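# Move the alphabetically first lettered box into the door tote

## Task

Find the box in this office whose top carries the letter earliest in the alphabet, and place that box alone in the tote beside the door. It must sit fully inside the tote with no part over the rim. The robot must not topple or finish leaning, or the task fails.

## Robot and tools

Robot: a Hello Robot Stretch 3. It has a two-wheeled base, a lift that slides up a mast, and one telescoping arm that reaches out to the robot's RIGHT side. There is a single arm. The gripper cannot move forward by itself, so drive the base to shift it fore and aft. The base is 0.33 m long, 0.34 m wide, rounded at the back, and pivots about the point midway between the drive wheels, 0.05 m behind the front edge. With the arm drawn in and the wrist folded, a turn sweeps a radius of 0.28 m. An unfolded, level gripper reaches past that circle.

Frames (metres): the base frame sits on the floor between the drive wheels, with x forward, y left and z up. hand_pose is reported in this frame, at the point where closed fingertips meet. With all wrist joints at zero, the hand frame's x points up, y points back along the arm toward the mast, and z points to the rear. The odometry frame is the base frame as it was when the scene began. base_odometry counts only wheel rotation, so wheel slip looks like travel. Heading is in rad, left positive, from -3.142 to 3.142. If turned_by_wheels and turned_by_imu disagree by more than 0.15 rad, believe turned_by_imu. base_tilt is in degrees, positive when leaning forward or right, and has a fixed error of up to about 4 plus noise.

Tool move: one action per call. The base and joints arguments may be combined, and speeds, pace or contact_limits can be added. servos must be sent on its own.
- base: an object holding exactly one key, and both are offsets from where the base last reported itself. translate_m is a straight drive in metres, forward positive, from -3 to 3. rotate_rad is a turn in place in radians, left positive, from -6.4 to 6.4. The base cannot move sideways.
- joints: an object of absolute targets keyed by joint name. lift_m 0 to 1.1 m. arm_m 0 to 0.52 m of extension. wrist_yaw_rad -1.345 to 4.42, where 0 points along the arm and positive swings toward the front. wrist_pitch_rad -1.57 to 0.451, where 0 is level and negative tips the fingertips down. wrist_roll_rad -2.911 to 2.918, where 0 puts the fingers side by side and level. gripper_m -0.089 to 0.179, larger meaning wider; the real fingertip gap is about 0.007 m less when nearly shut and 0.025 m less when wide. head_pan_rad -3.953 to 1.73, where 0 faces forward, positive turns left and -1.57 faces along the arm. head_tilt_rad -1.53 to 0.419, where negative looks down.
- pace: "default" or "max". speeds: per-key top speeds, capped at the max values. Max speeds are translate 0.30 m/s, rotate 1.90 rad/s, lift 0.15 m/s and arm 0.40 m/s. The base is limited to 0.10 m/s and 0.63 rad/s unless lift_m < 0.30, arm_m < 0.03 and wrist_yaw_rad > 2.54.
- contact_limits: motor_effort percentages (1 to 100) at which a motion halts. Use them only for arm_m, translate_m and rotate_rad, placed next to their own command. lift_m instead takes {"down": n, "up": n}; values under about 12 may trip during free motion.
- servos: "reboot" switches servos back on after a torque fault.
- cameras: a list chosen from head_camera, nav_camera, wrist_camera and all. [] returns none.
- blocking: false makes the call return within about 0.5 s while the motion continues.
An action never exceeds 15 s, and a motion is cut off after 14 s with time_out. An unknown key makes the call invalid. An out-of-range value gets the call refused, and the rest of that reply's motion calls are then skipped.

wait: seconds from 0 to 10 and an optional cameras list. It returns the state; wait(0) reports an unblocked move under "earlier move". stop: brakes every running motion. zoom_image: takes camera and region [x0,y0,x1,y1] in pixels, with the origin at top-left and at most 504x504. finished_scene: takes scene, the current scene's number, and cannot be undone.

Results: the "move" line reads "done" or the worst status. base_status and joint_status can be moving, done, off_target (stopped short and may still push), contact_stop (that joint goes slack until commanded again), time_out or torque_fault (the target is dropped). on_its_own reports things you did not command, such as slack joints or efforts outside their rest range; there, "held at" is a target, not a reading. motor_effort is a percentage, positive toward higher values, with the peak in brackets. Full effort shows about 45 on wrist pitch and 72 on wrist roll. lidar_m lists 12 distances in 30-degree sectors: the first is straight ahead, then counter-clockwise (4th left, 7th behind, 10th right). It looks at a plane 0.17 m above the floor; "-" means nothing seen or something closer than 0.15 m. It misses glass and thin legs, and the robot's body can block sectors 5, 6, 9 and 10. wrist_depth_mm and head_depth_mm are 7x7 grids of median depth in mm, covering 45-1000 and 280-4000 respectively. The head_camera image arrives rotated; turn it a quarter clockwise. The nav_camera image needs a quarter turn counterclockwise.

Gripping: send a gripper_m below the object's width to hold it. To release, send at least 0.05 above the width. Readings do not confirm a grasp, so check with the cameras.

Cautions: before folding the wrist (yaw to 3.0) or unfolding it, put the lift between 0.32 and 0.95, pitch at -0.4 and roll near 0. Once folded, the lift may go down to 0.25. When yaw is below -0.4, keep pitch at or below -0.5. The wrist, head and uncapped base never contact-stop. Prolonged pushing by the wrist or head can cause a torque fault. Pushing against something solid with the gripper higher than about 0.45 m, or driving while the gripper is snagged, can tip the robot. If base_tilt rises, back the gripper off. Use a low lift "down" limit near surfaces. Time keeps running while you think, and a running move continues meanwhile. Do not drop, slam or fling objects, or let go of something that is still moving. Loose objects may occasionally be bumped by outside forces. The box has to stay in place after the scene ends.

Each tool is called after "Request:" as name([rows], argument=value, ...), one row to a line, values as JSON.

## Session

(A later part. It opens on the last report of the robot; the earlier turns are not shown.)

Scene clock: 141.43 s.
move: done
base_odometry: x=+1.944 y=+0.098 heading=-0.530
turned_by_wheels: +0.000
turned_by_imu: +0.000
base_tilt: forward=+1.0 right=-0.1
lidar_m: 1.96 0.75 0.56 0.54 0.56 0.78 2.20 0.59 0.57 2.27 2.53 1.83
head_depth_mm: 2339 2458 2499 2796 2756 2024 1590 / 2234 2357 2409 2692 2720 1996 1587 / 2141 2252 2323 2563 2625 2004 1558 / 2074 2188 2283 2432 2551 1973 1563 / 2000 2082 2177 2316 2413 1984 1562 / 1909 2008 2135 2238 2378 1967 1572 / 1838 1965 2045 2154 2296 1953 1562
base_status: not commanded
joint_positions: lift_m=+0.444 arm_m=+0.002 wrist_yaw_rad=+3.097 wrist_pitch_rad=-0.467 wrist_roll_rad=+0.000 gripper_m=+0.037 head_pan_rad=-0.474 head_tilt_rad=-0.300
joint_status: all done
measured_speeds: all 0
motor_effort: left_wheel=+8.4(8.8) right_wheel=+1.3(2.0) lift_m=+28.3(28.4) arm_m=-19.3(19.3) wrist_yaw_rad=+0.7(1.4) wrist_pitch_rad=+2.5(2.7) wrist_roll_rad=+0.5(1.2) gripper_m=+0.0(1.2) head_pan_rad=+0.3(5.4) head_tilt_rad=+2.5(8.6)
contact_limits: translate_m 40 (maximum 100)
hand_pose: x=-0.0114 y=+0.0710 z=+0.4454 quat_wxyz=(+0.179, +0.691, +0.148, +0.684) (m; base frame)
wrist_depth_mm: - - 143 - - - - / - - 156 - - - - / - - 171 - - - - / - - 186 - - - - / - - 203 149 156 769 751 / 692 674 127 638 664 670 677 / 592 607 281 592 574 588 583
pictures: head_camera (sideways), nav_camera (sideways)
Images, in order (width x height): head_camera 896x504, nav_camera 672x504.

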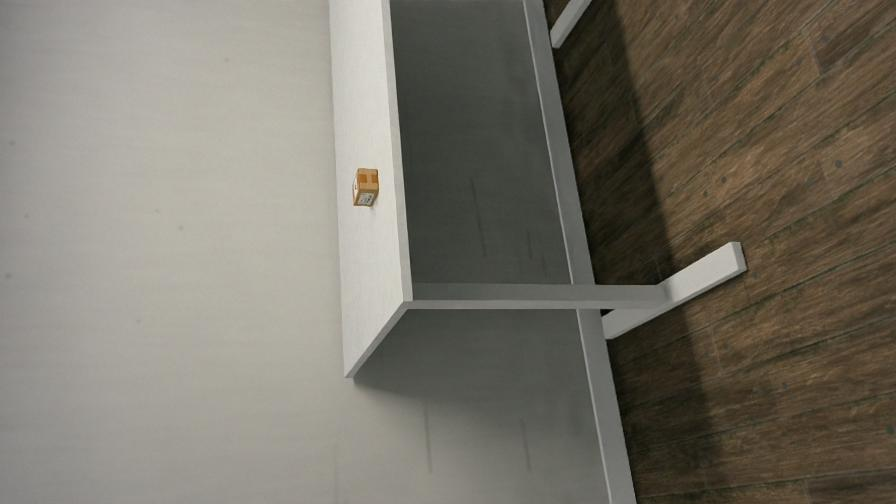

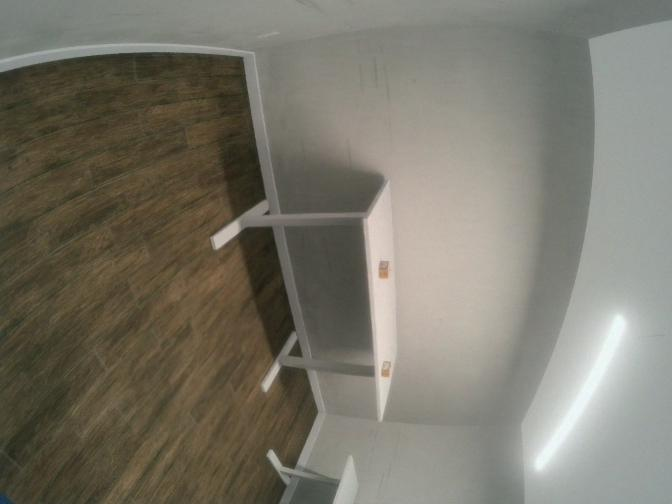

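Request:
move(base={"rotate_rad": -0.71}, cameras=[])

Request:
move(base={"translate_m": 1.0}, joints={"head_pan_rad": 0.3, "head_tilt_rad": -0.3}, contact_limits={"translate_m": 40}, cameras=["nav_camera", "head_camera"])

Scene clock: 167.17 s.
move: done
base_odometry: x=+1.944 y=+0.098 heading=-1.239
turned_by_wheels: -0.709
turned_by_imu: -0.706
base_tilt: forward=+0.9 right=-0.1
lidar_m: 2.40 1.83 0.93 0.59 0.54 0.54 0.67 1.32 0.73 0.57 1.36 2.98
head_depth_mm: 2791 2879 3007 3169 2730 2040 1590 / 2921 2987 3171 3319 2715 2008 1574 / 2988 3166 3265 3427 2712 2001 1567 / 3218 3304 3499 3689 2730 1993 1569 / 3335 3465 3698 3908 2704 1983 1562 / 3169 3312 3469 3601 2691 1975 1561 / 2774 2924 2911 2975 2570 1976 1568
base_status: done
joint_positions: lift_m=+0.444 arm_m=+0.002 wrist_yaw_rad=+3.097 wrist_pitch_rad=-0.467 wrist_roll_rad=+0.000 gripper_m=+0.037 head_pan_rad=-0.500 head_tilt_rad=-0.300
joint_status: not commanded
measured_speeds: all 0
motor_effort: left_wheel=+10.7(15.9) right_wheel=-11.1(13.6) lift_m=+27.9(28.5) arm_m=-20.5(20.7) wrist_yaw_rad=+0.8(1.2) wrist_pitch_rad=+2.4(2.9) wrist_roll_rad=+0.8(1.0) gripper_m=+0.0(0.9) head_pan_rad=-4.0(4.0) head_tilt_rad=+2.9(4.6)
hand_pose: x=-0.0114 y=+0.0710 z=+0.4454 quat_wxyz=(+0.179, +0.691, +0.148, +0.684) (m; base frame)
wrist_depth_mm: - - 143 - - - - / - - 155 - - - - / - - 171 - - - - / - - 186 917 - - - / - - 203 791 796 800 795 / - 661 127 645 658 686 658 / 570 599 285 581 573 581 592
pictures: none
No camera images: "cameras" was empty.

Scene clock: 178.30 s.
move: done
base_odometry: x=+2.270 y=-0.847 heading=-1.239
turned_by_wheels: +0.000
turned_by_imu: +0.001
base_tilt: forward=+1.2 right=-0.5
lidar_m: 1.54 0.96 1.43 1.29 1.17 1.18 1.44 1.16 1.33 1.97 2.31 2.16
head_depth_mm: 1432 1509 1604 1201 894 1930 1584 / 1367 1460 1551 1187 840 1862 1576 / 1329 1399 1490 1171 789 1789 1567 / 1292 1353 1439 1168 786 1740 1563 / 1249 1307 1386 1160 738 1674 1573 / 1211 1269 1343 1150 736 1602 1562 / 1181 1239 1295 1134 733 1037 1178
base_status: done
joint_positions: lift_m=+0.444 arm_m=+0.002 wrist_yaw_rad=+3.097 wrist_pitch_rad=-0.467 wrist_roll_rad=+0.000 gripper_m=+0.037 head_pan_rad=+0.300 head_tilt_rad=-0.300
joint_status: all done
measured_speeds: all 0
motor_effort: left_wheel=+9.7(17.9) right_wheel=+0.2(6.5) lift_m=+27.3(28.2) arm_m=-18.8(20.5) wrist_yaw_rad=+0.8(1.6) wrist_pitch_rad=+2.6(2.9) wrist_roll_rad=+0.8(1.1) gripper_m=-0.3(1.4) head_pan_rad=-3.0(4.7) head_tilt_rad=+2.6(5.6)
contact_limits: translate_m 40 (maximum 100)
hand_pose: x=-0.0114 y=+0.0710 z=+0.4454 quat_wxyz=(+0.179, +0.691, +0.148, +0.684) (m; base frame)
wrist_depth_mm: - - 146 - - - - / - - 159 - - - - / - - 171 - - - - / 938 - 189 - - - - / 793 791 205 796 798 791 788 / 684 681 127 640 655 685 672 / 582 601 284 580 568 580 588
pictures: head_camera (sideways), nav_camera (sideways)
Images, in order (width x height): head_camera 896x504, nav_camera 672x504.

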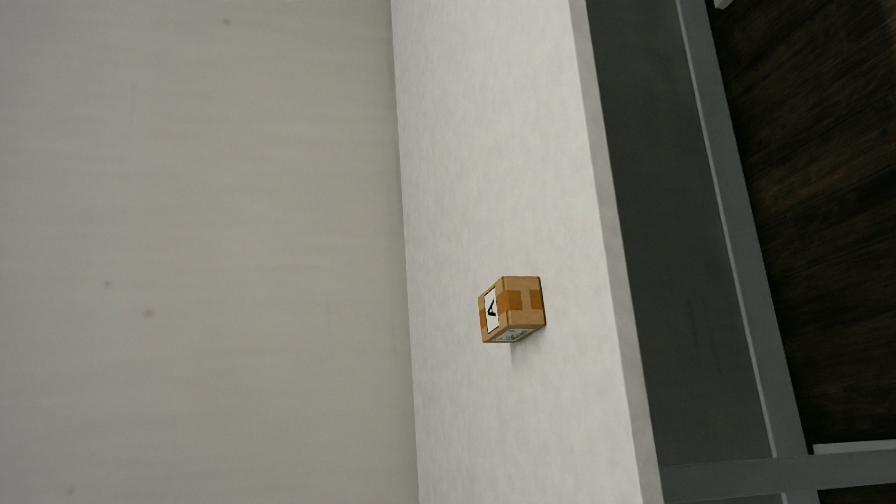

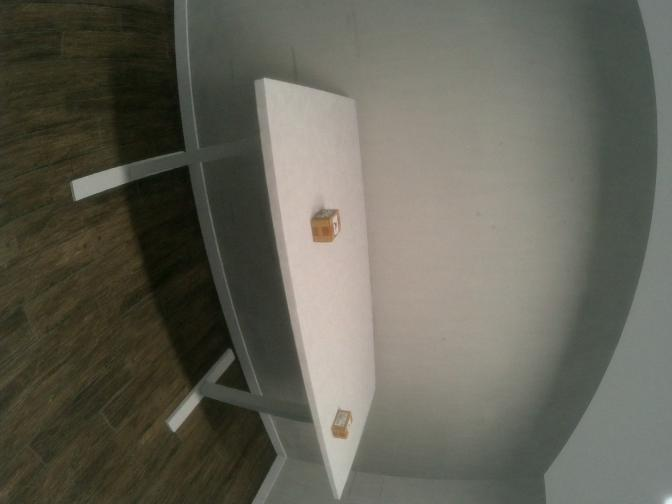

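Request:
zoom_image(camera="head_camera", region=[460, 250, 570, 360])

Scaled by 4.582 from the camera's 896x504 image, which has a finer 1280x720 frame.

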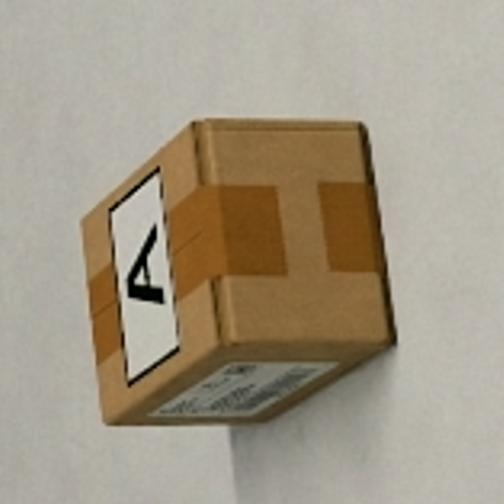

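Request:
move(joints={"wrist_pitch_rad": -0.4, "wrist_yaw_rad": 0.0, "lift_m": 0.6}, cameras=["wrist_camera"])

Scene clock: 240.30 s.
move: done
base_odometry: x=+2.270 y=-0.847 heading=-1.239
turned_by_wheels: +0.000
turned_by_imu: +0.001
base_tilt: forward=+1.0 right=+0.0
lidar_m: 1.54 0.96 1.43 1.29 1.17 1.18 1.44 1.17 1.34 1.98 2.31 2.16
head_depth_mm: 1421 1494 1595 1191 896 1931 1587 / 1376 1444 1544 1181 838 1862 1587 / 1324 1395 1488 1178 789 1780 1594 / 1292 1352 1437 1165 785 1733 1578 / 1246 1312 1401 1157 739 1657 1569 / 1209 1278 1342 1152 733 1612 1560 / 1184 1242 1310 1141 734 1041 1182
base_status: not commanded
joint_positions: lift_m=+0.600 arm_m=+0.002 wrist_yaw_rad=+0.003 wrist_pitch_rad=-0.419 wrist_roll_rad=+0.000 gripper_m=+0.037 head_pan_rad=+0.300 head_tilt_rad=-0.300
joint_status: all done
measured_speeds: all 0
motor_effort: left_wheel=+9.6(10.0) right_wheel=-0.1(0.5) lift_m=+30.5(32.3) arm_m=-18.3(18.7) wrist_yaw_rad=-2.5(6.1) wrist_pitch_rad=+3.2(6.5) wrist_roll_rad=+0.6(1.1) gripper_m=-0.5(1.3) head_pan_rad=-3.6(4.5) head_tilt_rad=+1.4(3.8)
contact_limits: translate_m 40 (maximum 100)
hand_pose: x=-0.0207 y=-0.3710 z=+0.6124 quat_wxyz=(+0.692, +0.149, -0.691, -0.146) (m; base frame)
wrist_depth_mm: - - - - - - - / - - - - - - - / - - - - - - - / - - - - - - - / - - - - - - - / 885 891 128 830 871 878 851 / 770 791 742 771 762 760 778
pictures: wrist_camera
Images, in order (width x height): wrist_camera 644x364.

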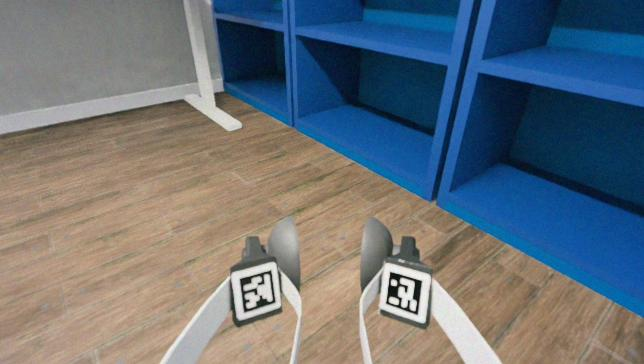

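Request:
move(base={"rotate_rad": -0.37}, joints={"lift_m": 1.09, "head_pan_rad": 0.3, "head_tilt_rad": -0.4}, cameras=["nav_camera"])

Request:
move(base={"translate_m": 0.55}, contact_limits={"translate_m": 40}, cameras=["nav_camera"])

Scene clock: 254.17 s.
move: done
base_odometry: x=+2.270 y=-0.847 heading=-1.609
turned_by_wheels: -0.369
turned_by_imu: -0.367
base_tilt: forward=+0.8 right=-0.1
lidar_m: 1.53 1.47 0.96 1.47 1.21 1.17 1.21 1.65 1.16 1.34 1.98 2.16
head_depth_mm: 2026 2231 2285 2711 2328 1788 1447 / 1853 2024 1573 1636 2113 1740 1441 / 1697 1822 1556 1087 2204 1776 1444 / 1569 1689 1529 1006 2094 1757 1434 / 1467 1558 1514 883 1958 1747 1433 / 1378 1448 1493 874 1798 1746 1429 / 1276 1356 1389 875 1638 1702 1428
base_status: done
joint_positions: lift_m=+1.090 arm_m=+0.002 wrist_yaw_rad=+0.003 wrist_pitch_rad=-0.419 wrist_roll_rad=+0.000 gripper_m=+0.037 head_pan_rad=+0.300 head_tilt_rad=-0.400
joint_status: all done
measured_speeds: all 0
motor_effort: left_wheel=+10.4(16.3) right_wheel=-11.0(14.4) lift_m=+30.5(32.6) arm_m=-20.0(20.7) wrist_yaw_rad=-2.0(2.8) wrist_pitch_rad=+3.2(3.7) wrist_roll_rad=+0.8(1.1) gripper_m=+0.3(1.6) head_pan_rad=-2.1(4.1) head_tilt_rad=-2.2(3.6)
hand_pose: x=-0.0209 y=-0.3710 z=+1.1024 quat_wxyz=(+0.692, +0.148, -0.691, -0.146) (m; base frame)
wrist_depth_mm: - - - - - - - / - - - - - - - / - - - - - - - / - - - - - - - / - - - - - - - / - - 127 - - - - / - - - - - - -
pictures: nav_camera (sideways)
Images, in order (width x height): nav_camera 672x504.

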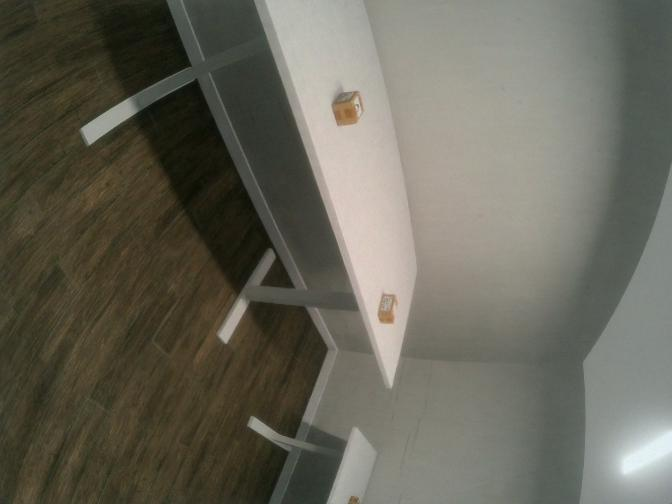

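Scene clock: 260.80 s.
move: done
base_odometry: x=+2.250 y=-1.397 heading=-1.608
turned_by_wheels: +0.000
turned_by_imu: +0.000
base_tilt: forward=+0.9 right=-0.1
lidar_m: 1.00 1.04 1.15 0.83 1.62 1.64 1.71 1.56 1.44 1.82 2.01 1.67
head_depth_mm: 1613 1781 1997 897 2054 1797 1452 / 1490 1618 1773 895 681 1767 1442 / 1366 1473 1572 892 608 1275 1365 / 1268 1369 1418 880 614 1555 1401 / 1182 1256 1311 884 621 511 1423 / 1099 1166 1236 877 616 477 1435 / 1043 1091 1155 873 617 476 1327
base_status: done
joint_positions: lift_m=+1.090 arm_m=+0.002 wrist_yaw_rad=+0.003 wrist_pitch_rad=-0.419 wrist_roll_rad=+0.000 gripper_m=+0.037 head_pan_rad=+0.300 head_tilt_rad=-0.400
joint_status: not commanded
measured_speeds: all 0
motor_effort: left_wheel=+12.9(17.4) right_wheel=-3.8(9.0) lift_m=+28.2(30.6) arm_m=-19.1(20.4) wrist_yaw_rad=-1.9(2.2) wrist_pitch_rad=+3.6(3.7) wrist_roll_rad=+0.7(1.1) gripper_m=+0.0(1.3) head_pan_rad=-2.4(3.6) head_tilt_rad=-0.6(2.9)
contact_limits: translate_m 40 (maximum 100)
hand_pose: x=-0.0209 y=-0.3710 z=+1.1024 quat_wxyz=(+0.692, +0.148, -0.691, -0.146) (m; base frame)
wrist_depth_mm: - - - - - - - / - - - - - - - / - - - - - - - / - - - - - - - / - - - - - - - / - - 127 - - - - / - - - - - - -
pictures: nav_camera (sideways)
Images, in order (width x height): nav_camera 672x504.

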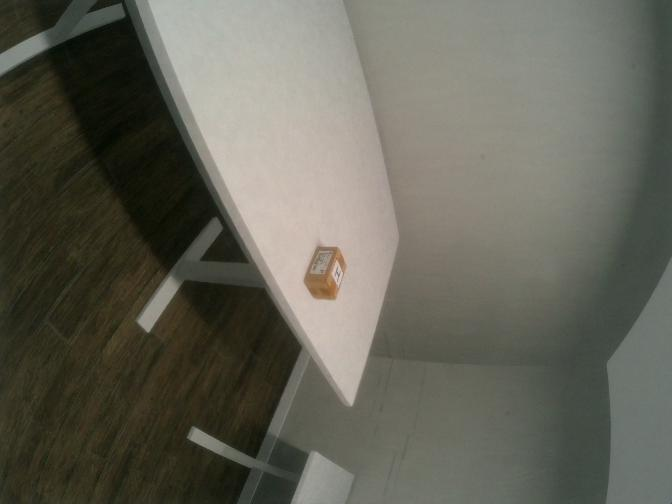

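Request:
move(base={"rotate_rad": 2.6}, joints={"head_pan_rad": -1.57, "head_tilt_rad": -0.55}, cameras=["head_camera", "nav_camera", "wrist_camera"])

Scene clock: 270.10 s.
move: done
base_odometry: x=+2.250 y=-1.397 heading=+0.991
turned_by_wheels: +2.599
turned_by_imu: +2.593
base_tilt: forward=+0.9 right=-0.2
lidar_m: 1.64 1.68 1.56 1.44 1.83 2.01 1.67 1.01 1.01 1.15 0.83 1.56
head_depth_mm: - - - - - - 1242 / - - - - - - 1246 / 964 - - - - - 1276 / 966 1063 925 628 504 1454 1300 / 975 1061 923 649 503 1451 1298 / 970 1054 916 648 502 1455 1291 / 969 1068 912 647 500 1411 1294
base_status: done
joint_positions: lift_m=+1.090 arm_m=+0.002 wrist_yaw_rad=+0.003 wrist_pitch_rad=-0.419 wrist_roll_rad=+0.000 gripper_m=+0.037 head_pan_rad=-1.571 head_tilt_rad=-0.551
joint_status: all done
measured_speeds: all 0
motor_effort: left_wheel=-9.7(14.4) right_wheel=+11.2(15.6) lift_m=+25.3(27.3) arm_m=-20.2(20.8) wrist_yaw_rad=-1.8(2.2) wrist_pitch_rad=+3.4(3.7) wrist_roll_rad=+0.9(1.2) gripper_m=+0.4(1.2) head_pan_rad=+2.3(5.6) head_tilt_rad=-1.6(4.5)
hand_pose: x=-0.0209 y=-0.3710 z=+1.1024 quat_wxyz=(+0.692, +0.148, -0.691, -0.147) (m; base frame)
wrist_depth_mm: - - - - - - - / - - - - - - - / - - - - - - - / - - - - - - - / 348 394 392 378 384 394 396 / 329 341 127 332 334 340 342 / 294 301 285 295 287 294 295
pictures: head_camera (sideways), nav_camera (sideways), wrist_camera
Images, in order (width x height): head_camera 896x504, nav_camera 672x504, wrist_camera 644x364.

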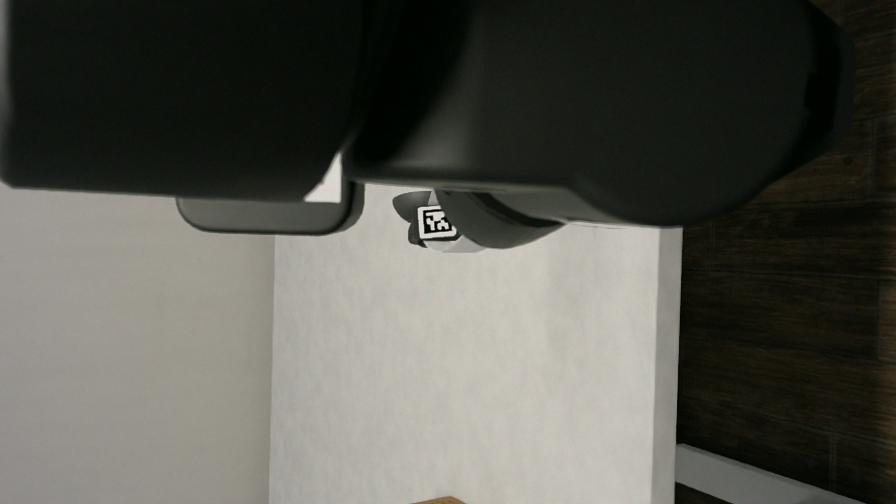

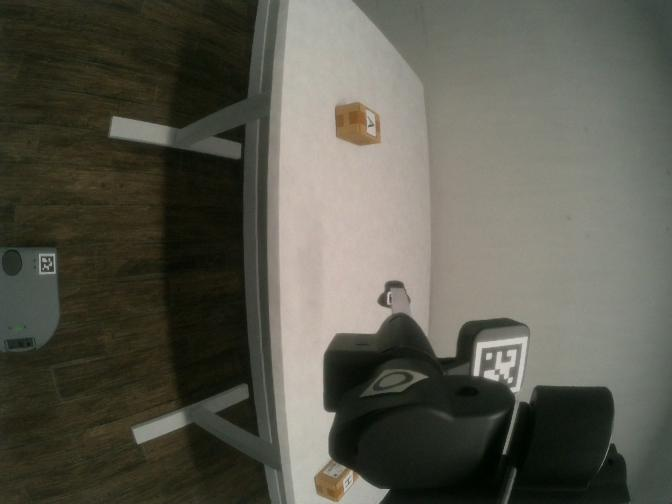

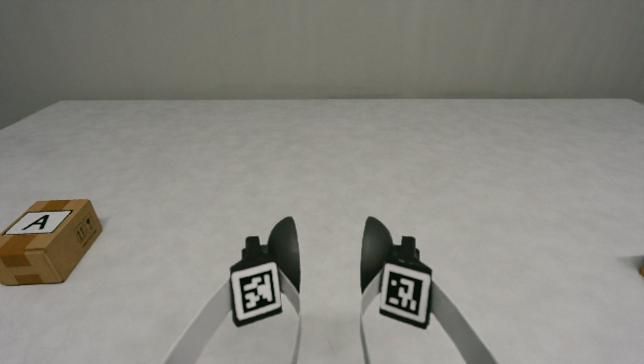

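Request:
move(base={"translate_m": 0.28}, contact_limits={"translate_m": 40}, cameras=["nav_camera", "wrist_camera"])

Scene clock: 279.13 s.
move: done
base_odometry: x=+2.403 y=-1.163 heading=+0.991
turned_by_wheels: +0.000
turned_by_imu: +0.000
base_tilt: forward=+1.0 right=+0.0
lidar_m: 1.36 1.40 1.85 1.48 1.71 2.01 1.94 1.21 1.20 1.13 0.70 1.44
head_depth_mm: - - - - - - 1249 / - - - - - - 1245 / 957 - - - - - 1301 / 955 1051 927 626 504 1431 1301 / 960 1050 925 651 502 1414 1266 / 955 1053 919 649 502 980 1219 / 964 1049 918 645 501 1416 1297
base_status: done
joint_positions: lift_m=+1.090 arm_m=+0.002 wrist_yaw_rad=+0.003 wrist_pitch_rad=-0.419 wrist_roll_rad=+0.000 gripper_m=+0.037 head_pan_rad=-1.570 head_tilt_rad=-0.551
joint_status: not commanded
measured_speeds: all 0
motor_effort: left_wheel=+5.5(12.1) right_wheel=+4.7(15.5) lift_m=+22.8(24.2) arm_m=-19.8(20.3) wrist_yaw_rad=-1.7(2.1) wrist_pitch_rad=+3.3(3.7) wrist_roll_rad=+0.9(1.1) gripper_m=-0.3(1.3) head_pan_rad=+2.7(4.8) head_tilt_rad=+0.5(1.3)
contact_limits: translate_m 40 (maximum 100)
hand_pose: x=-0.0209 y=-0.3710 z=+1.1024 quat_wxyz=(+0.692, +0.148, -0.691, -0.147) (m; base frame)
wrist_depth_mm: - - - - - - - / - - - - - - - / - - - - - - - / - - - - - - - / 392 391 394 338 380 395 397 / 340 342 128 319 334 344 344 / 292 300 286 295 287 294 296
pictures: nav_camera (sideways), wrist_camera
Images, in order (width x height): nav_camera 672x504, wrist_camera 644x364.

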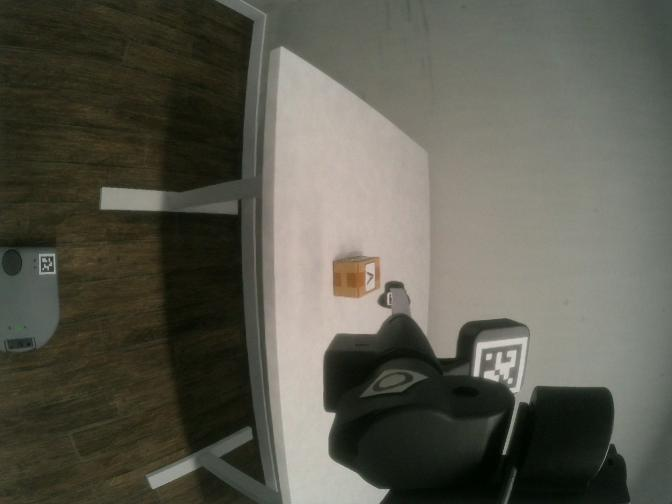

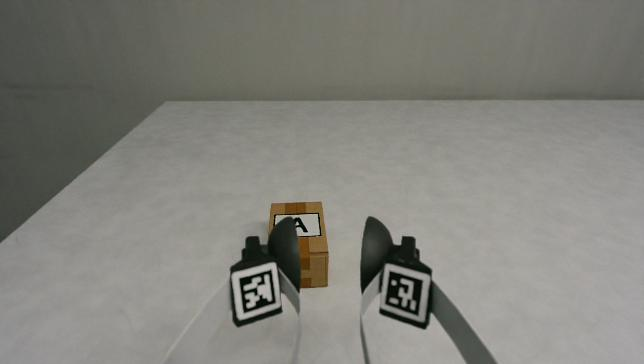

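Request:
move(joints={"wrist_pitch_rad": -0.7, "lift_m": 1.1}, cameras=["wrist_camera", "nav_camera"])

Scene clock: 356.77 s.
move: done
base_odometry: x=+2.403 y=-1.163 heading=+0.991
turned_by_wheels: +0.000
turned_by_imu: +0.001
base_tilt: forward=+1.1 right=-0.1
lidar_m: 1.36 1.39 1.85 1.48 1.71 2.02 1.94 1.22 1.19 1.14 0.70 1.43
head_depth_mm: - - - - - - 1238 / - - - - - - 1236 / 953 - - - - - 1297 / 955 1047 921 582 488 1415 1298 / 957 1049 919 651 502 1413 1266 / 962 1049 918 649 500 987 1213 / 963 1051 914 647 501 1418 1293
base_status: not commanded
joint_positions: lift_m=+1.098 arm_m=+0.002 wrist_yaw_rad=+0.003 wrist_pitch_rad=-0.710 wrist_roll_rad=+0.000 gripper_m=+0.037 head_pan_rad=-1.570 head_tilt_rad=-0.551
joint_status: all done
joint sent to its limit — lift_m, upper limit.
measured_speeds: all 0
motor_effort: left_wheel=+5.5(5.7) right_wheel=+4.6(5.0) lift_m=+30.2(32.0) arm_m=-19.2(19.6) wrist_yaw_rad=-1.8(2.1) wrist_pitch_rad=+1.6(4.4) wrist_roll_rad=+0.9(1.1) gripper_m=+0.4(1.0) head_pan_rad=+3.1(4.1) head_tilt_rad=+1.9(2.3)
contact_limits: translate_m 40 (maximum 100)
hand_pose: x=-0.0211 y=-0.3253 z=+1.0509 quat_wxyz=(+0.664, +0.247, -0.662, -0.245) (m; base frame)
wrist_depth_mm: - - - - - - - / - - - - - - - / 389 389 388 335 388 388 389 / 335 332 335 333 333 333 332 / 294 294 292 287 293 292 292 / 262 262 129 251 256 262 266 / - - - - - - -
pictures: nav_camera (sideways), wrist_camera
Images, in order (width x height): nav_camera 672x504, wrist_camera 644x364.

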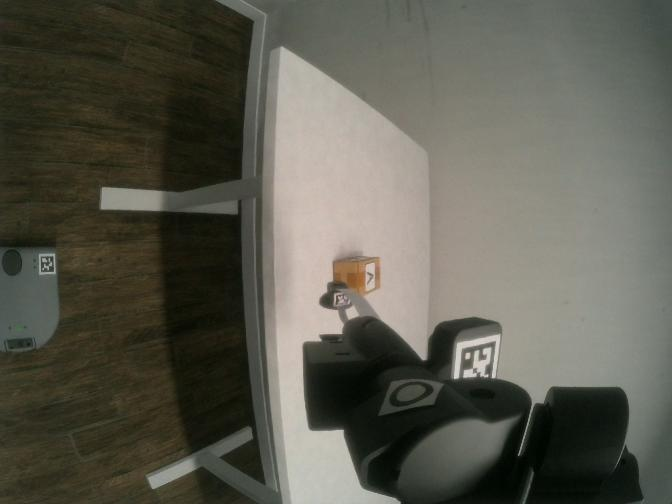

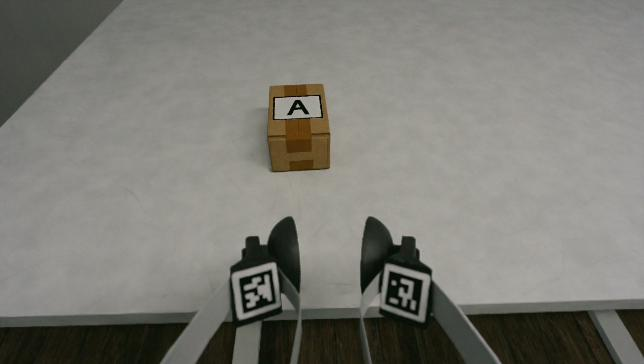

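Request:
move(joints={"arm_m": 0.05}, contact_limits={"arm_m": 40}, cameras=[])

Request:
move(joints={"lift_m": 0.99}, speeds={"lift_m": 0.03}, contact_limits={"lift_m": {"down": 14}}, cameras=["wrist_camera"])

Scene clock: 372.40 s.
move: done
base_odometry: x=+2.403 y=-1.163 heading=+0.991
turned_by_wheels: +0.000
turned_by_imu: +0.001
base_tilt: forward=+0.9 right=-0.1
lidar_m: 1.36 1.39 1.85 1.48 1.71 2.01 1.94 1.22 1.19 1.13 0.71 1.44
head_depth_mm: - - - - 491 1434 1298 / - - - - - 1434 1298 / 957 - - - - 1422 1297 / 956 1043 923 625 502 1424 1292 / 960 1047 922 649 503 1415 1276 / 958 1056 918 648 502 975 1218 / 961 1047 912 648 501 1412 1295
base_status: not commanded
joint_positions: lift_m=+1.098 arm_m=+0.050 wrist_yaw_rad=+0.003 wrist_pitch_rad=-0.711 wrist_roll_rad=+0.000 gripper_m=+0.037 head_pan_rad=-1.570 head_tilt_rad=-0.550
joint_status: all done
measured_speeds: all 0
motor_effort: left_wheel=+5.5(5.7) right_wheel=+4.6(5.1) lift_m=+29.8(30.1) arm_m=+21.1(22.8) wrist_yaw_rad=-1.7(2.2) wrist_pitch_rad=+1.7(2.2) wrist_roll_rad=+0.7(1.0) gripper_m=-0.3(1.3) head_pan_rad=+3.5(4.0) head_tilt_rad=+2.3(3.4)
contact_limits: arm_m 40 (drawing in: default 38, maximum 55; extending or still: default 47, maximum 70); translate_m 40 (maximum 100)
hand_pose: x=-0.0211 y=-0.3733 z=+1.0507 quat_wxyz=(+0.663, +0.247, -0.662, -0.246) (m; base frame)
wrist_depth_mm: - - - - - - - / - - - - - - - / 390 386 385 362 389 387 385 / 334 335 334 303 334 330 331 / 294 294 295 285 293 293 290 / 262 260 129 251 256 260 259 / 234 241 226 235 228 236 234
pictures: none
No camera images: "cameras" was empty.

Scene clock: 376.43 s.
move: contact_stop
base_odometry: x=+2.403 y=-1.163 heading=+0.991
turned_by_wheels: +0.000
turned_by_imu: +0.000
base_tilt: forward=+1.1 right=-0.2
lidar_m: 1.36 1.40 1.85 1.48 1.71 2.01 1.94 1.21 1.19 1.13 0.71 1.43
head_depth_mm: 953 1038 1000 - - - 1260 / 956 1043 936 - - - 1245 / 952 1042 927 - - - 1243 / 960 1044 930 604 504 1432 1293 / 956 1049 926 651 503 1425 1266 / 958 1049 923 651 502 977 1220 / 959 1055 924 649 501 1416 1294
base_status: not commanded
joint_positions: lift_m=+1.003 arm_m=+0.050 wrist_yaw_rad=+0.001 wrist_pitch_rad=-0.675 wrist_roll_rad=+0.000 gripper_m=+0.037 head_pan_rad=-1.570 head_tilt_rad=-0.549
joint_status: lift_m contact_stop (moved -0.095 of -0.108)
measured_speeds: translate_m=+0.000 rotate_rad=+0.000 lift_m=+0.003 arm_m=+0.000 wrist_yaw_rad=+0.000 wrist_pitch_rad=+0.000 wrist_roll_rad=+0.000 head_pan_rad=+0.000 head_tilt_rad=+0.000
on_its_own: lift_m is slack since a contact_stop (your +0.990 is given up)
motor_effort: left_wheel=+3.8(5.8) right_wheel=+2.2(5.2) lift_m=+23.0(26.7) arm_m=+18.3(21.3) wrist_yaw_rad=-0.8(2.2) wrist_pitch_rad=-4.7(7.6) wrist_roll_rad=+0.8(1.1) gripper_m=+0.5(1.5) head_pan_rad=+2.0(4.4) head_tilt_rad=+2.5(3.7)
contact_limits: arm_m 40 (drawing in: default 38, maximum 55; extending or still: default 47, maximum 70); lift_m down 14 (down: maximum 72; up: maximum 65); translate_m 40 (maximum 100)
hand_pose: x=-0.0213 y=-0.3800 z=+0.9626 quat_wxyz=(+0.668, +0.235, -0.667, -0.234) (m; base frame)
wrist_depth_mm: 390 383 382 364 381 380 382 / 318 319 293 241 317 317 317 / 263 262 253 244 261 260 261 / 223 224 222 223 221 224 222 / 194 193 193 188 194 194 193 / 172 171 130 168 145 171 170 / 151 157 154 153 153 156 156
pictures: wrist_camera
Images, in order (width x height): wrist_camera 644x364.

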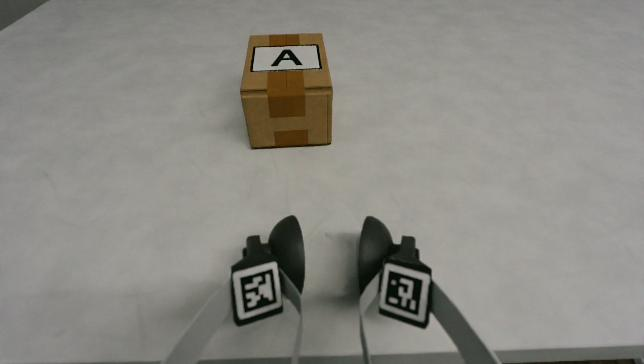

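Request:
move(joints={"lift_m": 1.05, "wrist_pitch_rad": -0.7}, cameras=[])

Request:
move(base={"rotate_rad": 0.06}, joints={"gripper_m": 0.179}, cameras=["wrist_camera"])

Scene clock: 438.17 s.
move: done
base_odometry: x=+2.403 y=-1.163 heading=+0.991
turned_by_wheels: +0.000
turned_by_imu: +0.001
base_tilt: forward=+1.0 right=+0.0
lidar_m: 1.36 1.40 1.85 1.48 1.70 2.02 1.94 1.22 1.19 1.13 0.71 1.43
head_depth_mm: 951 1027 - - - 1461 1301 / 951 1028 - - - - 1296 / 953 1033 - - - 1430 1290 / 959 1044 932 601 504 1426 1303 / 955 1048 925 652 505 1414 1263 / 965 1048 917 650 502 983 1222 / 961 1052 917 649 501 1417 1297
base_status: not commanded
joint_positions: lift_m=+1.050 arm_m=+0.050 wrist_yaw_rad=+0.001 wrist_pitch_rad=-0.711 wrist_roll_rad=+0.000 gripper_m=+0.037 head_pan_rad=-1.570 head_tilt_rad=-0.549
joint_status: all done
measured_speeds: all 0
motor_effort: left_wheel=+3.7(3.9) right_wheel=+2.3(2.6) lift_m=+29.8(31.0) arm_m=+15.1(15.9) wrist_yaw_rad=-0.6(1.1) wrist_pitch_rad=+1.9(5.5) wrist_roll_rad=+0.6(1.1) gripper_m=+0.1(1.3) head_pan_rad=+2.3(4.1) head_tilt_rad=+0.8(1.9)
contact_limits: arm_m 40 (drawing in: default 38, maximum 55; extending or still: default 47, maximum 70); translate_m 40 (maximum 100)
hand_pose: x=-0.0213 y=-0.3734 z=+1.0032 quat_wxyz=(+0.663, +0.247, -0.662, -0.246) (m; base frame)
wrist_depth_mm: - - - - - - - / 376 377 374 346 374 377 375 / 316 314 306 257 314 313 313 / 271 273 270 267 271 271 271 / 239 238 237 239 239 236 238 / 213 213 128 208 208 213 211 / 192 196 185 192 189 194 194
pictures: none
No camera images: "cameras" was empty.

Scene clock: 440.13 s.
move: done
base_odometry: x=+2.403 y=-1.163 heading=+1.051
turned_by_wheels: +0.059
turned_by_imu: +0.060
base_tilt: forward=+1.2 right=-0.1
lidar_m: 1.36 1.42 1.48 1.48 1.51 2.06 1.94 1.21 1.17 0.70 0.71 1.41
head_depth_mm: 943 1014 - - - 1434 1313 / 942 1015 - - - - 1307 / 959 1029 - - - 1430 1293 / 962 1043 926 651 488 1418 1295 / 967 1063 925 652 458 1038 1223 / 976 1061 920 649 502 1424 1294 / 983 1069 1138 647 501 1455 1300
base_status: done
joint_positions: lift_m=+1.050 arm_m=+0.050 wrist_yaw_rad=+0.001 wrist_pitch_rad=-0.711 wrist_roll_rad=+0.000 gripper_m=+0.179 head_pan_rad=-1.570 head_tilt_rad=-0.549
joint_status: all done
measured_speeds: all 0
motor_effort: left_wheel=-8.1(10.6) right_wheel=+12.3(16.2) lift_m=+26.3(29.6) arm_m=+13.8(15.2) wrist_yaw_rad=-0.4(1.2) wrist_pitch_rad=+1.5(2.2) wrist_roll_rad=+0.8(1.1) gripper_m=+0.8(90.0) head_pan_rad=+1.7(4.1) head_tilt_rad=+0.1(1.3)
contact_limits: arm_m 40 (drawing in: default 38, maximum 55; extending or still: default 47, maximum 70)
hand_pose: x=-0.0213 y=-0.3734 z=+1.0032 quat_wxyz=(+0.663, +0.247, -0.662, -0.246) (m; base frame)
wrist_depth_mm: - - - - - - - / 378 375 376 297 370 371 373 / 316 316 314 248 314 314 314 / 272 270 271 264 273 270 273 / 240 245 239 238 237 237 237 / 125 127 213 212 212 207 137 / 188 189 192 193 192 192 107
pictures: wrist_camera
Images, in order (width x height): wrist_camera 644x364.

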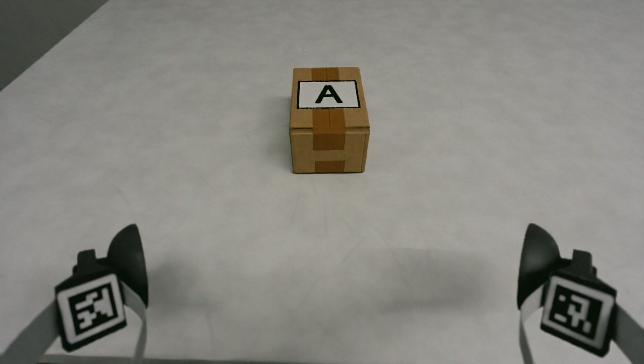

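Request:
move(joints={"lift_m": 1.025, "arm_m": 0.12}, contact_limits={"arm_m": 40}, cameras=["wrist_camera"])

Scene clock: 446.77 s.
move: done
base_odometry: x=+2.403 y=-1.163 heading=+1.051
turned_by_wheels: +0.000
turned_by_imu: +0.001
base_tilt: forward=+1.1 right=-0.1
lidar_m: 1.36 1.42 1.49 1.48 1.51 2.05 1.94 1.22 1.18 0.70 0.71 1.42
head_depth_mm: 937 998 - - 476 449 1311 / 944 1032 - - 475 448 1309 / 955 1039 - - 288 1425 1303 / 957 1052 928 650 488 1415 1304 / 963 1061 923 651 488 1036 1225 / 975 1060 920 650 504 1413 1292 / 986 1076 1134 650 503 1458 1300
base_status: not commanded
joint_positions: lift_m=+1.025 arm_m=+0.120 wrist_yaw_rad=+0.001 wrist_pitch_rad=-0.712 wrist_roll_rad=+0.000 gripper_m=+0.179 head_pan_rad=-1.570 head_tilt_rad=-0.549
joint_status: all done
measured_speeds: all 0
motor_effort: left_wheel=-8.4(8.4) right_wheel=+11.6(12.0) lift_m=+21.3(22.2) arm_m=+21.2(23.3) wrist_yaw_rad=-0.9(1.2) wrist_pitch_rad=+2.1(2.3) wrist_roll_rad=+0.9(1.1) gripper_m=+0.5(1.1) head_pan_rad=+2.9(4.0) head_tilt_rad=-0.6(2.1)
contact_limits: arm_m 40 (drawing in: default 38, maximum 55; extending or still: default 47, maximum 70)
hand_pose: x=-0.0213 y=-0.4433 z=+0.9781 quat_wxyz=(+0.663, +0.247, -0.662, -0.246) (m; base frame)
wrist_depth_mm: 390 391 387 389 389 388 387 / 332 333 327 327 330 329 327 / 277 276 278 200 278 277 274 / 238 238 240 182 238 238 237 / 209 209 209 203 209 209 208 / 125 140 187 187 186 182 123 / 161 164 169 171 168 165 109
pictures: wrist_camera
Images, in order (width x height): wrist_camera 644x364.

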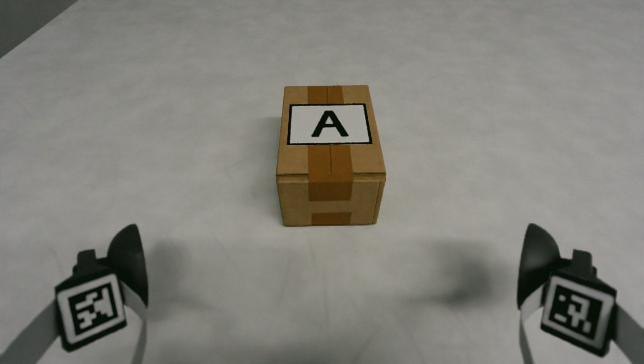

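Request:
move(joints={"arm_m": 0.17}, contact_limits={"arm_m": 40}, cameras=["wrist_camera", "nav_camera"])

Scene clock: 453.17 s.
move: done
base_odometry: x=+2.403 y=-1.163 heading=+1.051
turned_by_wheels: +0.000
turned_by_imu: +0.001
base_tilt: forward=+0.9 right=+0.0
lidar_m: 1.36 1.41 1.49 1.48 1.51 2.06 1.95 1.21 1.18 0.70 0.71 1.41
head_depth_mm: 935 - - - 507 448 1299 / 945 1009 - - 506 448 1294 / 953 1030 - - 475 1425 1306 / 958 1047 925 653 504 1425 1304 / 961 1057 929 651 504 1037 1225 / 974 1070 918 649 502 1421 1301 / 988 1073 1145 651 500 1441 1297
base_status: not commanded
joint_positions: lift_m=+1.025 arm_m=+0.170 wrist_yaw_rad=+0.001 wrist_pitch_rad=-0.712 wrist_roll_rad=+0.000 gripper_m=+0.179 head_pan_rad=-1.570 head_tilt_rad=-0.549
joint_status: all done
measured_speeds: all 0
motor_effort: left_wheel=-8.3(8.5) right_wheel=+11.2(11.9) lift_m=+24.0(24.3) arm_m=+20.1(24.1) wrist_yaw_rad=-0.8(1.1) wrist_pitch_rad=+2.1(2.2) wrist_roll_rad=+0.7(1.0) gripper_m=+0.3(1.1) head_pan_rad=+2.4(4.1) head_tilt_rad=-2.8(3.1)
contact_limits: arm_m 40 (drawing in: default 38, maximum 55; extending or still: default 47, maximum 70)
hand_pose: x=-0.0213 y=-0.4933 z=+0.9781 quat_wxyz=(+0.663, +0.247, -0.662, -0.246) (m; base frame)
wrist_depth_mm: 391 394 390 389 384 387 385 / 327 332 328 327 327 327 326 / 277 276 275 275 273 277 275 / 241 238 237 172 237 237 238 / 209 209 208 151 204 209 209 / 126 139 186 160 183 182 122 / 162 165 168 172 168 164 109
pictures: nav_camera (sideways), wrist_camera
Images, in order (width x height): nav_camera 672x504, wrist_camera 644x364.

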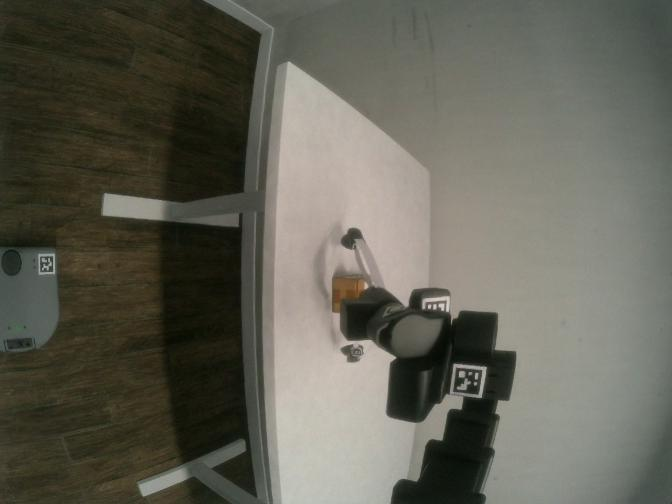

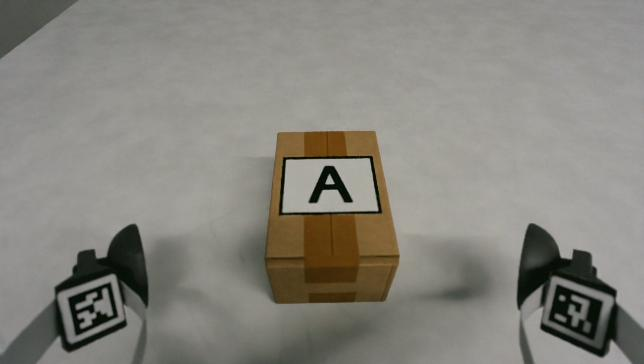

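Request:
move(joints={"arm_m": 0.19}, contact_limits={"arm_m": 40}, cameras=[])

Request:
move(joints={"gripper_m": 0.03}, cameras=["wrist_camera"])

Scene clock: 458.73 s.
move: done
base_odometry: x=+2.403 y=-1.163 heading=+1.051
turned_by_wheels: +0.000
turned_by_imu: +0.001
base_tilt: forward=+1.0 right=-0.3
lidar_m: 1.36 1.42 1.48 1.48 1.51 2.06 1.94 1.21 1.17 0.70 0.71 1.42
head_depth_mm: 941 - - 583 506 448 1303 / 946 1021 288 346 505 446 1298 / 955 1026 289 287 488 1413 1295 / 951 1047 926 601 504 1410 1292 / 967 1056 925 651 502 1037 1220 / 971 1066 918 647 502 1425 1294 / 984 1073 1143 649 501 1448 1296
base_status: not commanded
joint_positions: lift_m=+1.025 arm_m=+0.190 wrist_yaw_rad=+0.001 wrist_pitch_rad=-0.712 wrist_roll_rad=+0.000 gripper_m=+0.179 head_pan_rad=-1.570 head_tilt_rad=-0.550
joint_status: all done
measured_speeds: all 0
motor_effort: left_wheel=-8.2(8.4) right_wheel=+11.5(12.0) lift_m=+26.9(26.9) arm_m=+20.5(23.4) wrist_yaw_rad=-0.7(1.0) wrist_pitch_rad=+1.7(2.3) wrist_roll_rad=+0.9(1.1) gripper_m=+0.5(1.1) head_pan_rad=+3.0(3.5) head_tilt_rad=-2.7(3.7)
contact_limits: arm_m 40 (drawing in: default 38, maximum 55; extending or still: default 47, maximum 70)
hand_pose: x=-0.0213 y=-0.5133 z=+0.9781 quat_wxyz=(+0.663, +0.247, -0.662, -0.246) (m; base frame)
wrist_depth_mm: 389 390 390 389 384 384 385 / 328 330 328 330 328 329 330 / 277 277 276 275 278 278 275 / 238 237 237 171 236 237 237 / 209 208 209 151 204 209 208 / 126 139 183 134 182 179 123 / 162 165 168 157 164 165 109
pictures: none
No camera images: "cameras" was empty.

Scene clock: 460.77 s.
move: done
base_odometry: x=+2.403 y=-1.163 heading=+1.051
turned_by_wheels: +0.000
turned_by_imu: +0.000
base_tilt: forward=+0.8 right=-0.2
lidar_m: 1.36 1.42 1.48 1.48 1.51 2.05 1.94 1.21 1.17 0.70 0.70 1.41
head_depth_mm: 941 - - 607 508 448 1306 / 944 1026 287 347 506 447 1308 / 951 1021 288 288 488 1422 1300 / 957 1044 928 626 503 1425 1286 / 969 1059 923 651 502 1040 1222 / 975 1064 919 649 503 1422 1296 / 980 1072 1131 647 501 1450 1290
base_status: not commanded
joint_positions: lift_m=+1.025 arm_m=+0.190 wrist_yaw_rad=+0.001 wrist_pitch_rad=-0.711 wrist_roll_rad=+0.000 gripper_m=+0.031 head_pan_rad=-1.570 head_tilt_rad=-0.550
joint_status: all done
measured_speeds: all 0
motor_effort: left_wheel=-7.9(8.6) right_wheel=+11.8(12.2) lift_m=+28.1(28.3) arm_m=+15.2(20.4) wrist_yaw_rad=-0.9(1.3) wrist_pitch_rad=+1.7(2.3) wrist_roll_rad=+0.9(1.1) gripper_m=-14.4(89.6) head_pan_rad=+2.2(4.0) head_tilt_rad=-2.5(4.2)
contact_limits: arm_m 40 (drawing in: default 38, maximum 55; extending or still: default 47, maximum 70)
hand_pose: x=-0.0213 y=-0.5134 z=+0.9783 quat_wxyz=(+0.663, +0.247, -0.662, -0.246) (m; base frame)
wrist_depth_mm: 391 389 389 383 391 390 385 / 332 332 329 330 330 328 329 / 277 278 276 276 275 276 277 / 239 239 239 173 237 237 238 / 211 210 205 152 159 208 209 / 192 187 131 134 128 187 186 / 168 165 165 156 166 165 168
pictures: wrist_camera
Images, in order (width x height): wrist_camera 644x364.

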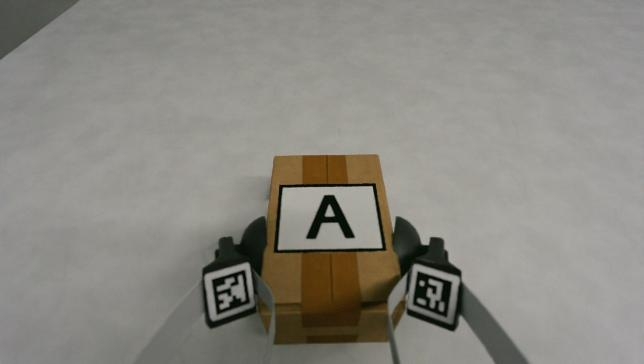

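Request:
move(joints={"lift_m": 1.09}, speeds={"lift_m": 0.04}, cameras=["wrist_camera"])

Scene clock: 465.33 s.
move: done
base_odometry: x=+2.403 y=-1.163 heading=+1.051
turned_by_wheels: +0.000
turned_by_imu: +0.001
base_tilt: forward=+0.9 right=-0.2
lidar_m: 1.36 1.42 1.48 1.48 1.52 2.06 1.94 1.22 1.17 0.70 0.71 1.41
head_depth_mm: - - 882 657 507 448 1306 / - - 788 627 506 447 1309 / 946 357 314 506 503 1426 1303 / 964 1048 925 624 504 1417 1292 / 966 1061 923 652 501 1034 1228 / 975 1064 924 647 502 1420 1294 / 983 1071 1131 646 501 1451 1292
base_status: not commanded
joint_positions: lift_m=+1.090 arm_m=+0.190 wrist_yaw_rad=+0.001 wrist_pitch_rad=-0.718 wrist_roll_rad=+0.000 gripper_m=+0.031 head_pan_rad=-1.570 head_tilt_rad=-0.550
joint_status: all done
measured_speeds: all 0
motor_effort: left_wheel=-8.2(8.4) right_wheel=+11.6(11.9) lift_m=+30.6(34.0) arm_m=+2.8(8.4) wrist_yaw_rad=-0.8(1.2) wrist_pitch_rad=+3.1(3.7) wrist_roll_rad=+0.8(1.1) gripper_m=-13.3(15.3) head_pan_rad=+3.0(3.7) head_tilt_rad=-2.3(3.9)
contact_limits: arm_m 40 (drawing in: default 38, maximum 55; extending or still: default 47, maximum 70)
hand_pose: x=-0.0213 y=-0.5120 z=+1.0419 quat_wxyz=(+0.662, +0.249, -0.661, -0.248) (m; base frame)
wrist_depth_mm: - - - - - - - / - - - - - 421 421 / 371 373 369 368 369 369 370 / 320 321 318 172 316 319 317 / 283 281 276 152 159 281 282 / 252 252 130 136 126 251 251 / 228 104 224 159 219 222 227
pictures: wrist_camera
Images, in order (width x height): wrist_camera 644x364.

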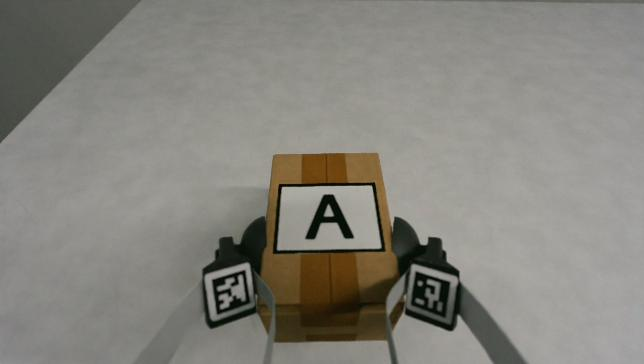

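Request:
move(joints={"arm_m": 0.0}, cameras=[])

Request:
move(base={"rotate_rad": 1.026}, joints={"head_pan_rad": 0.0, "head_tilt_rad": -0.4}, cameras=["wrist_camera", "nav_camera"])

Scene clock: 480.23 s.
move: done
base_odometry: x=+2.403 y=-1.163 heading=+1.051
turned_by_wheels: +0.000
turned_by_imu: +0.001
base_tilt: forward=+0.9 right=-0.3
lidar_m: 1.36 1.42 1.48 1.48 1.51 2.06 1.94 1.22 1.17 0.70 0.71 1.41
head_depth_mm: - - - - - - - / - - - - - - - / 960 - - - - - 1275 / 958 1042 928 649 473 1421 1290 / 967 1056 920 651 502 1045 1220 / 978 1062 919 645 501 1419 1301 / 981 1079 1139 646 501 1452 1290
base_status: not commanded
joint_positions: lift_m=+1.090 arm_m=+0.002 wrist_yaw_rad=+0.001 wrist_pitch_rad=-0.719 wrist_roll_rad=+0.000 gripper_m=+0.031 head_pan_rad=-1.570 head_tilt_rad=-0.550
joint_status: all done
joint sent to its limit — arm_m, lower limit.
measured_speeds: all 0
motor_effort: left_wheel=-8.2(8.4) right_wheel=+11.4(12.2) lift_m=+27.1(28.5) arm_m=-20.2(22.3) wrist_yaw_rad=-0.5(1.1) wrist_pitch_rad=+3.4(3.6) wrist_roll_rad=+0.9(1.2) gripper_m=-12.6(14.5) head_pan_rad=+2.5(3.7) head_tilt_rad=-3.0(3.7)
hand_pose: x=-0.0213 y=-0.3236 z=+1.0418 quat_wxyz=(+0.662, +0.250, -0.661, -0.249) (m; base frame)
wrist_depth_mm: - - - - - - - / - - - - - - - / 373 374 370 368 367 369 372 / 321 323 321 171 319 317 320 / 284 282 276 151 158 282 281 / 258 258 130 136 126 250 252 / - - - 160 - - -
pictures: none
No camera images: "cameras" was empty.

Scene clock: 482.97 s.
move: done
base_odometry: x=+2.403 y=-1.163 heading=+2.076
turned_by_wheels: +1.025
turned_by_imu: +1.023
base_tilt: forward=+1.0 right=-0.2
lidar_m: 1.89 1.48 1.51 2.01 2.42 1.22 1.19 0.75 0.71 1.42 1.36 1.40
head_depth_mm: 1683 1760 1833 1908 1980 1770 1444 / 1927 2015 2100 2163 2189 1759 1449 / 2178 2315 2458 2591 2299 1764 1439 / 2558 2724 2975 2929 2276 1751 1445 / 3182 3386 3612 3264 2284 1753 1443 / 3241 3402 3613 1641 1909 1748 1429 / 1341 1617 1650 1832 2020 1683 1433
base_status: done
joint_positions: lift_m=+1.090 arm_m=+0.002 wrist_yaw_rad=+0.001 wrist_pitch_rad=-0.719 wrist_roll_rad=+0.000 gripper_m=+0.031 head_pan_rad=+0.010 head_tilt_rad=-0.401
joint_status: all done
measured_speeds: all 0
motor_effort: left_wheel=-11.6(14.2) right_wheel=+10.4(15.6) lift_m=+25.1(27.1) arm_m=-20.1(20.6) wrist_yaw_rad=-0.5(1.2) wrist_pitch_rad=+3.4(3.9) wrist_roll_rad=+0.7(1.0) gripper_m=-13.5(14.8) head_pan_rad=-3.9(4.4) head_tilt_rad=+3.5(6.1)
hand_pose: x=-0.0213 y=-0.3236 z=+1.0418 quat_wxyz=(+0.662, +0.250, -0.661, -0.249) (m; base frame)
wrist_depth_mm: - - - - - - - / - - - - - - 423 / - - - - - 370 370 / - - - 171 331 320 318 / - - 159 151 155 289 281 / - - 130 136 127 269 251 / - - - 158 - - 232
pictures: nav_camera (sideways), wrist_camera
Images, in order (width x height): nav_camera 672x504, wrist_camera 644x364.

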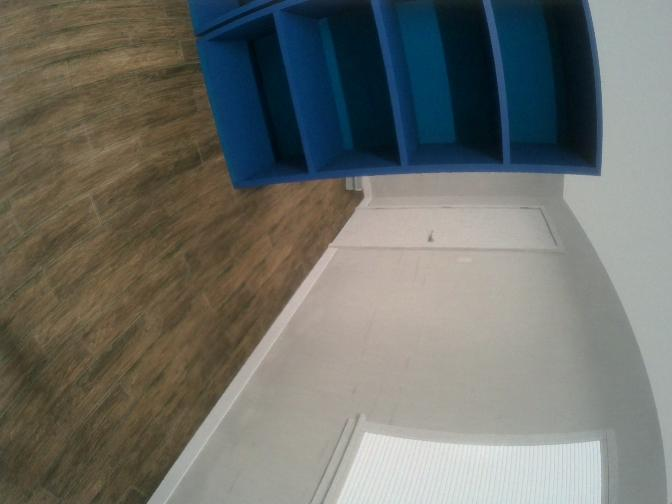

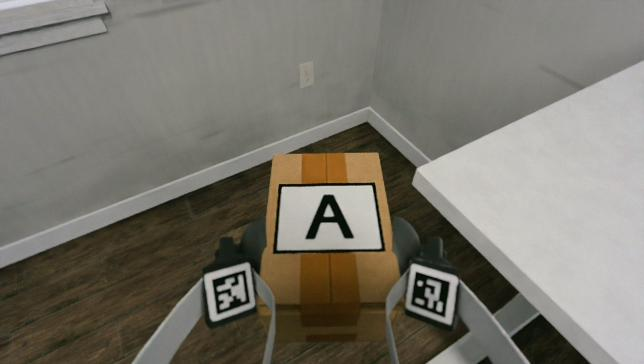

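Request:
move(cameras=["wrist_camera"])

Scene clock: 498.10 s.
base_odometry: x=+2.403 y=-1.163 heading=+2.076
turned_by_wheels: +0.000
turned_by_imu: +0.000
base_tilt: forward=+0.9 right=-0.1
lidar_m: 1.90 1.48 1.51 2.01 2.41 1.22 1.19 0.76 0.71 1.42 1.36 1.41
head_depth_mm: 1663 1735 1796 1876 1985 1775 1453 / 1883 1973 2064 2171 2208 1771 1446 / 2172 2291 2383 2544 2278 1767 1431 / 2539 2646 2831 2874 2298 1753 1445 / 3027 3325 3607 3186 2276 1751 1443 / 3155 3430 3592 2746 1885 1746 1439 / 1297 1546 1664 1787 2016 1706 1430
base_status: done
joint_positions: lift_m=+1.090 arm_m=+0.002 wrist_yaw_rad=+0.001 wrist_pitch_rad=-0.719 wrist_roll_rad=+0.000 gripper_m=+0.031 head_pan_rad=+0.001 head_tilt_rad=-0.400
joint_status: all done
measured_speeds: all 0
motor_effort: left_wheel=-11.5(14.2) right_wheel=+10.6(15.6) lift_m=+23.0(27.1) arm_m=-19.2(20.6) wrist_yaw_rad=-1.1(1.2) wrist_pitch_rad=+3.5(3.9) wrist_roll_rad=+0.9(1.0) gripper_m=-12.8(14.8) head_pan_rad=-3.1(4.4) head_tilt_rad=+3.1(6.1)
hand_pose: x=-0.0213 y=-0.3236 z=+1.0418 quat_wxyz=(+0.662, +0.250, -0.661, -0.249) (m; base frame)
wrist_depth_mm: - - - - - - - / - - - - - - 421 / - - - - - 372 369 / - - - 172 330 318 318 / - - 159 151 155 286 281 / - - 130 136 127 270 250 / - - - 159 - - 230
pictures: wrist_camera
Images, in order (width x height): wrist_camera 644x364.

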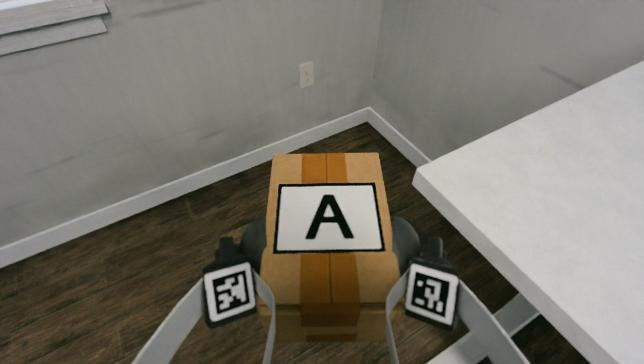

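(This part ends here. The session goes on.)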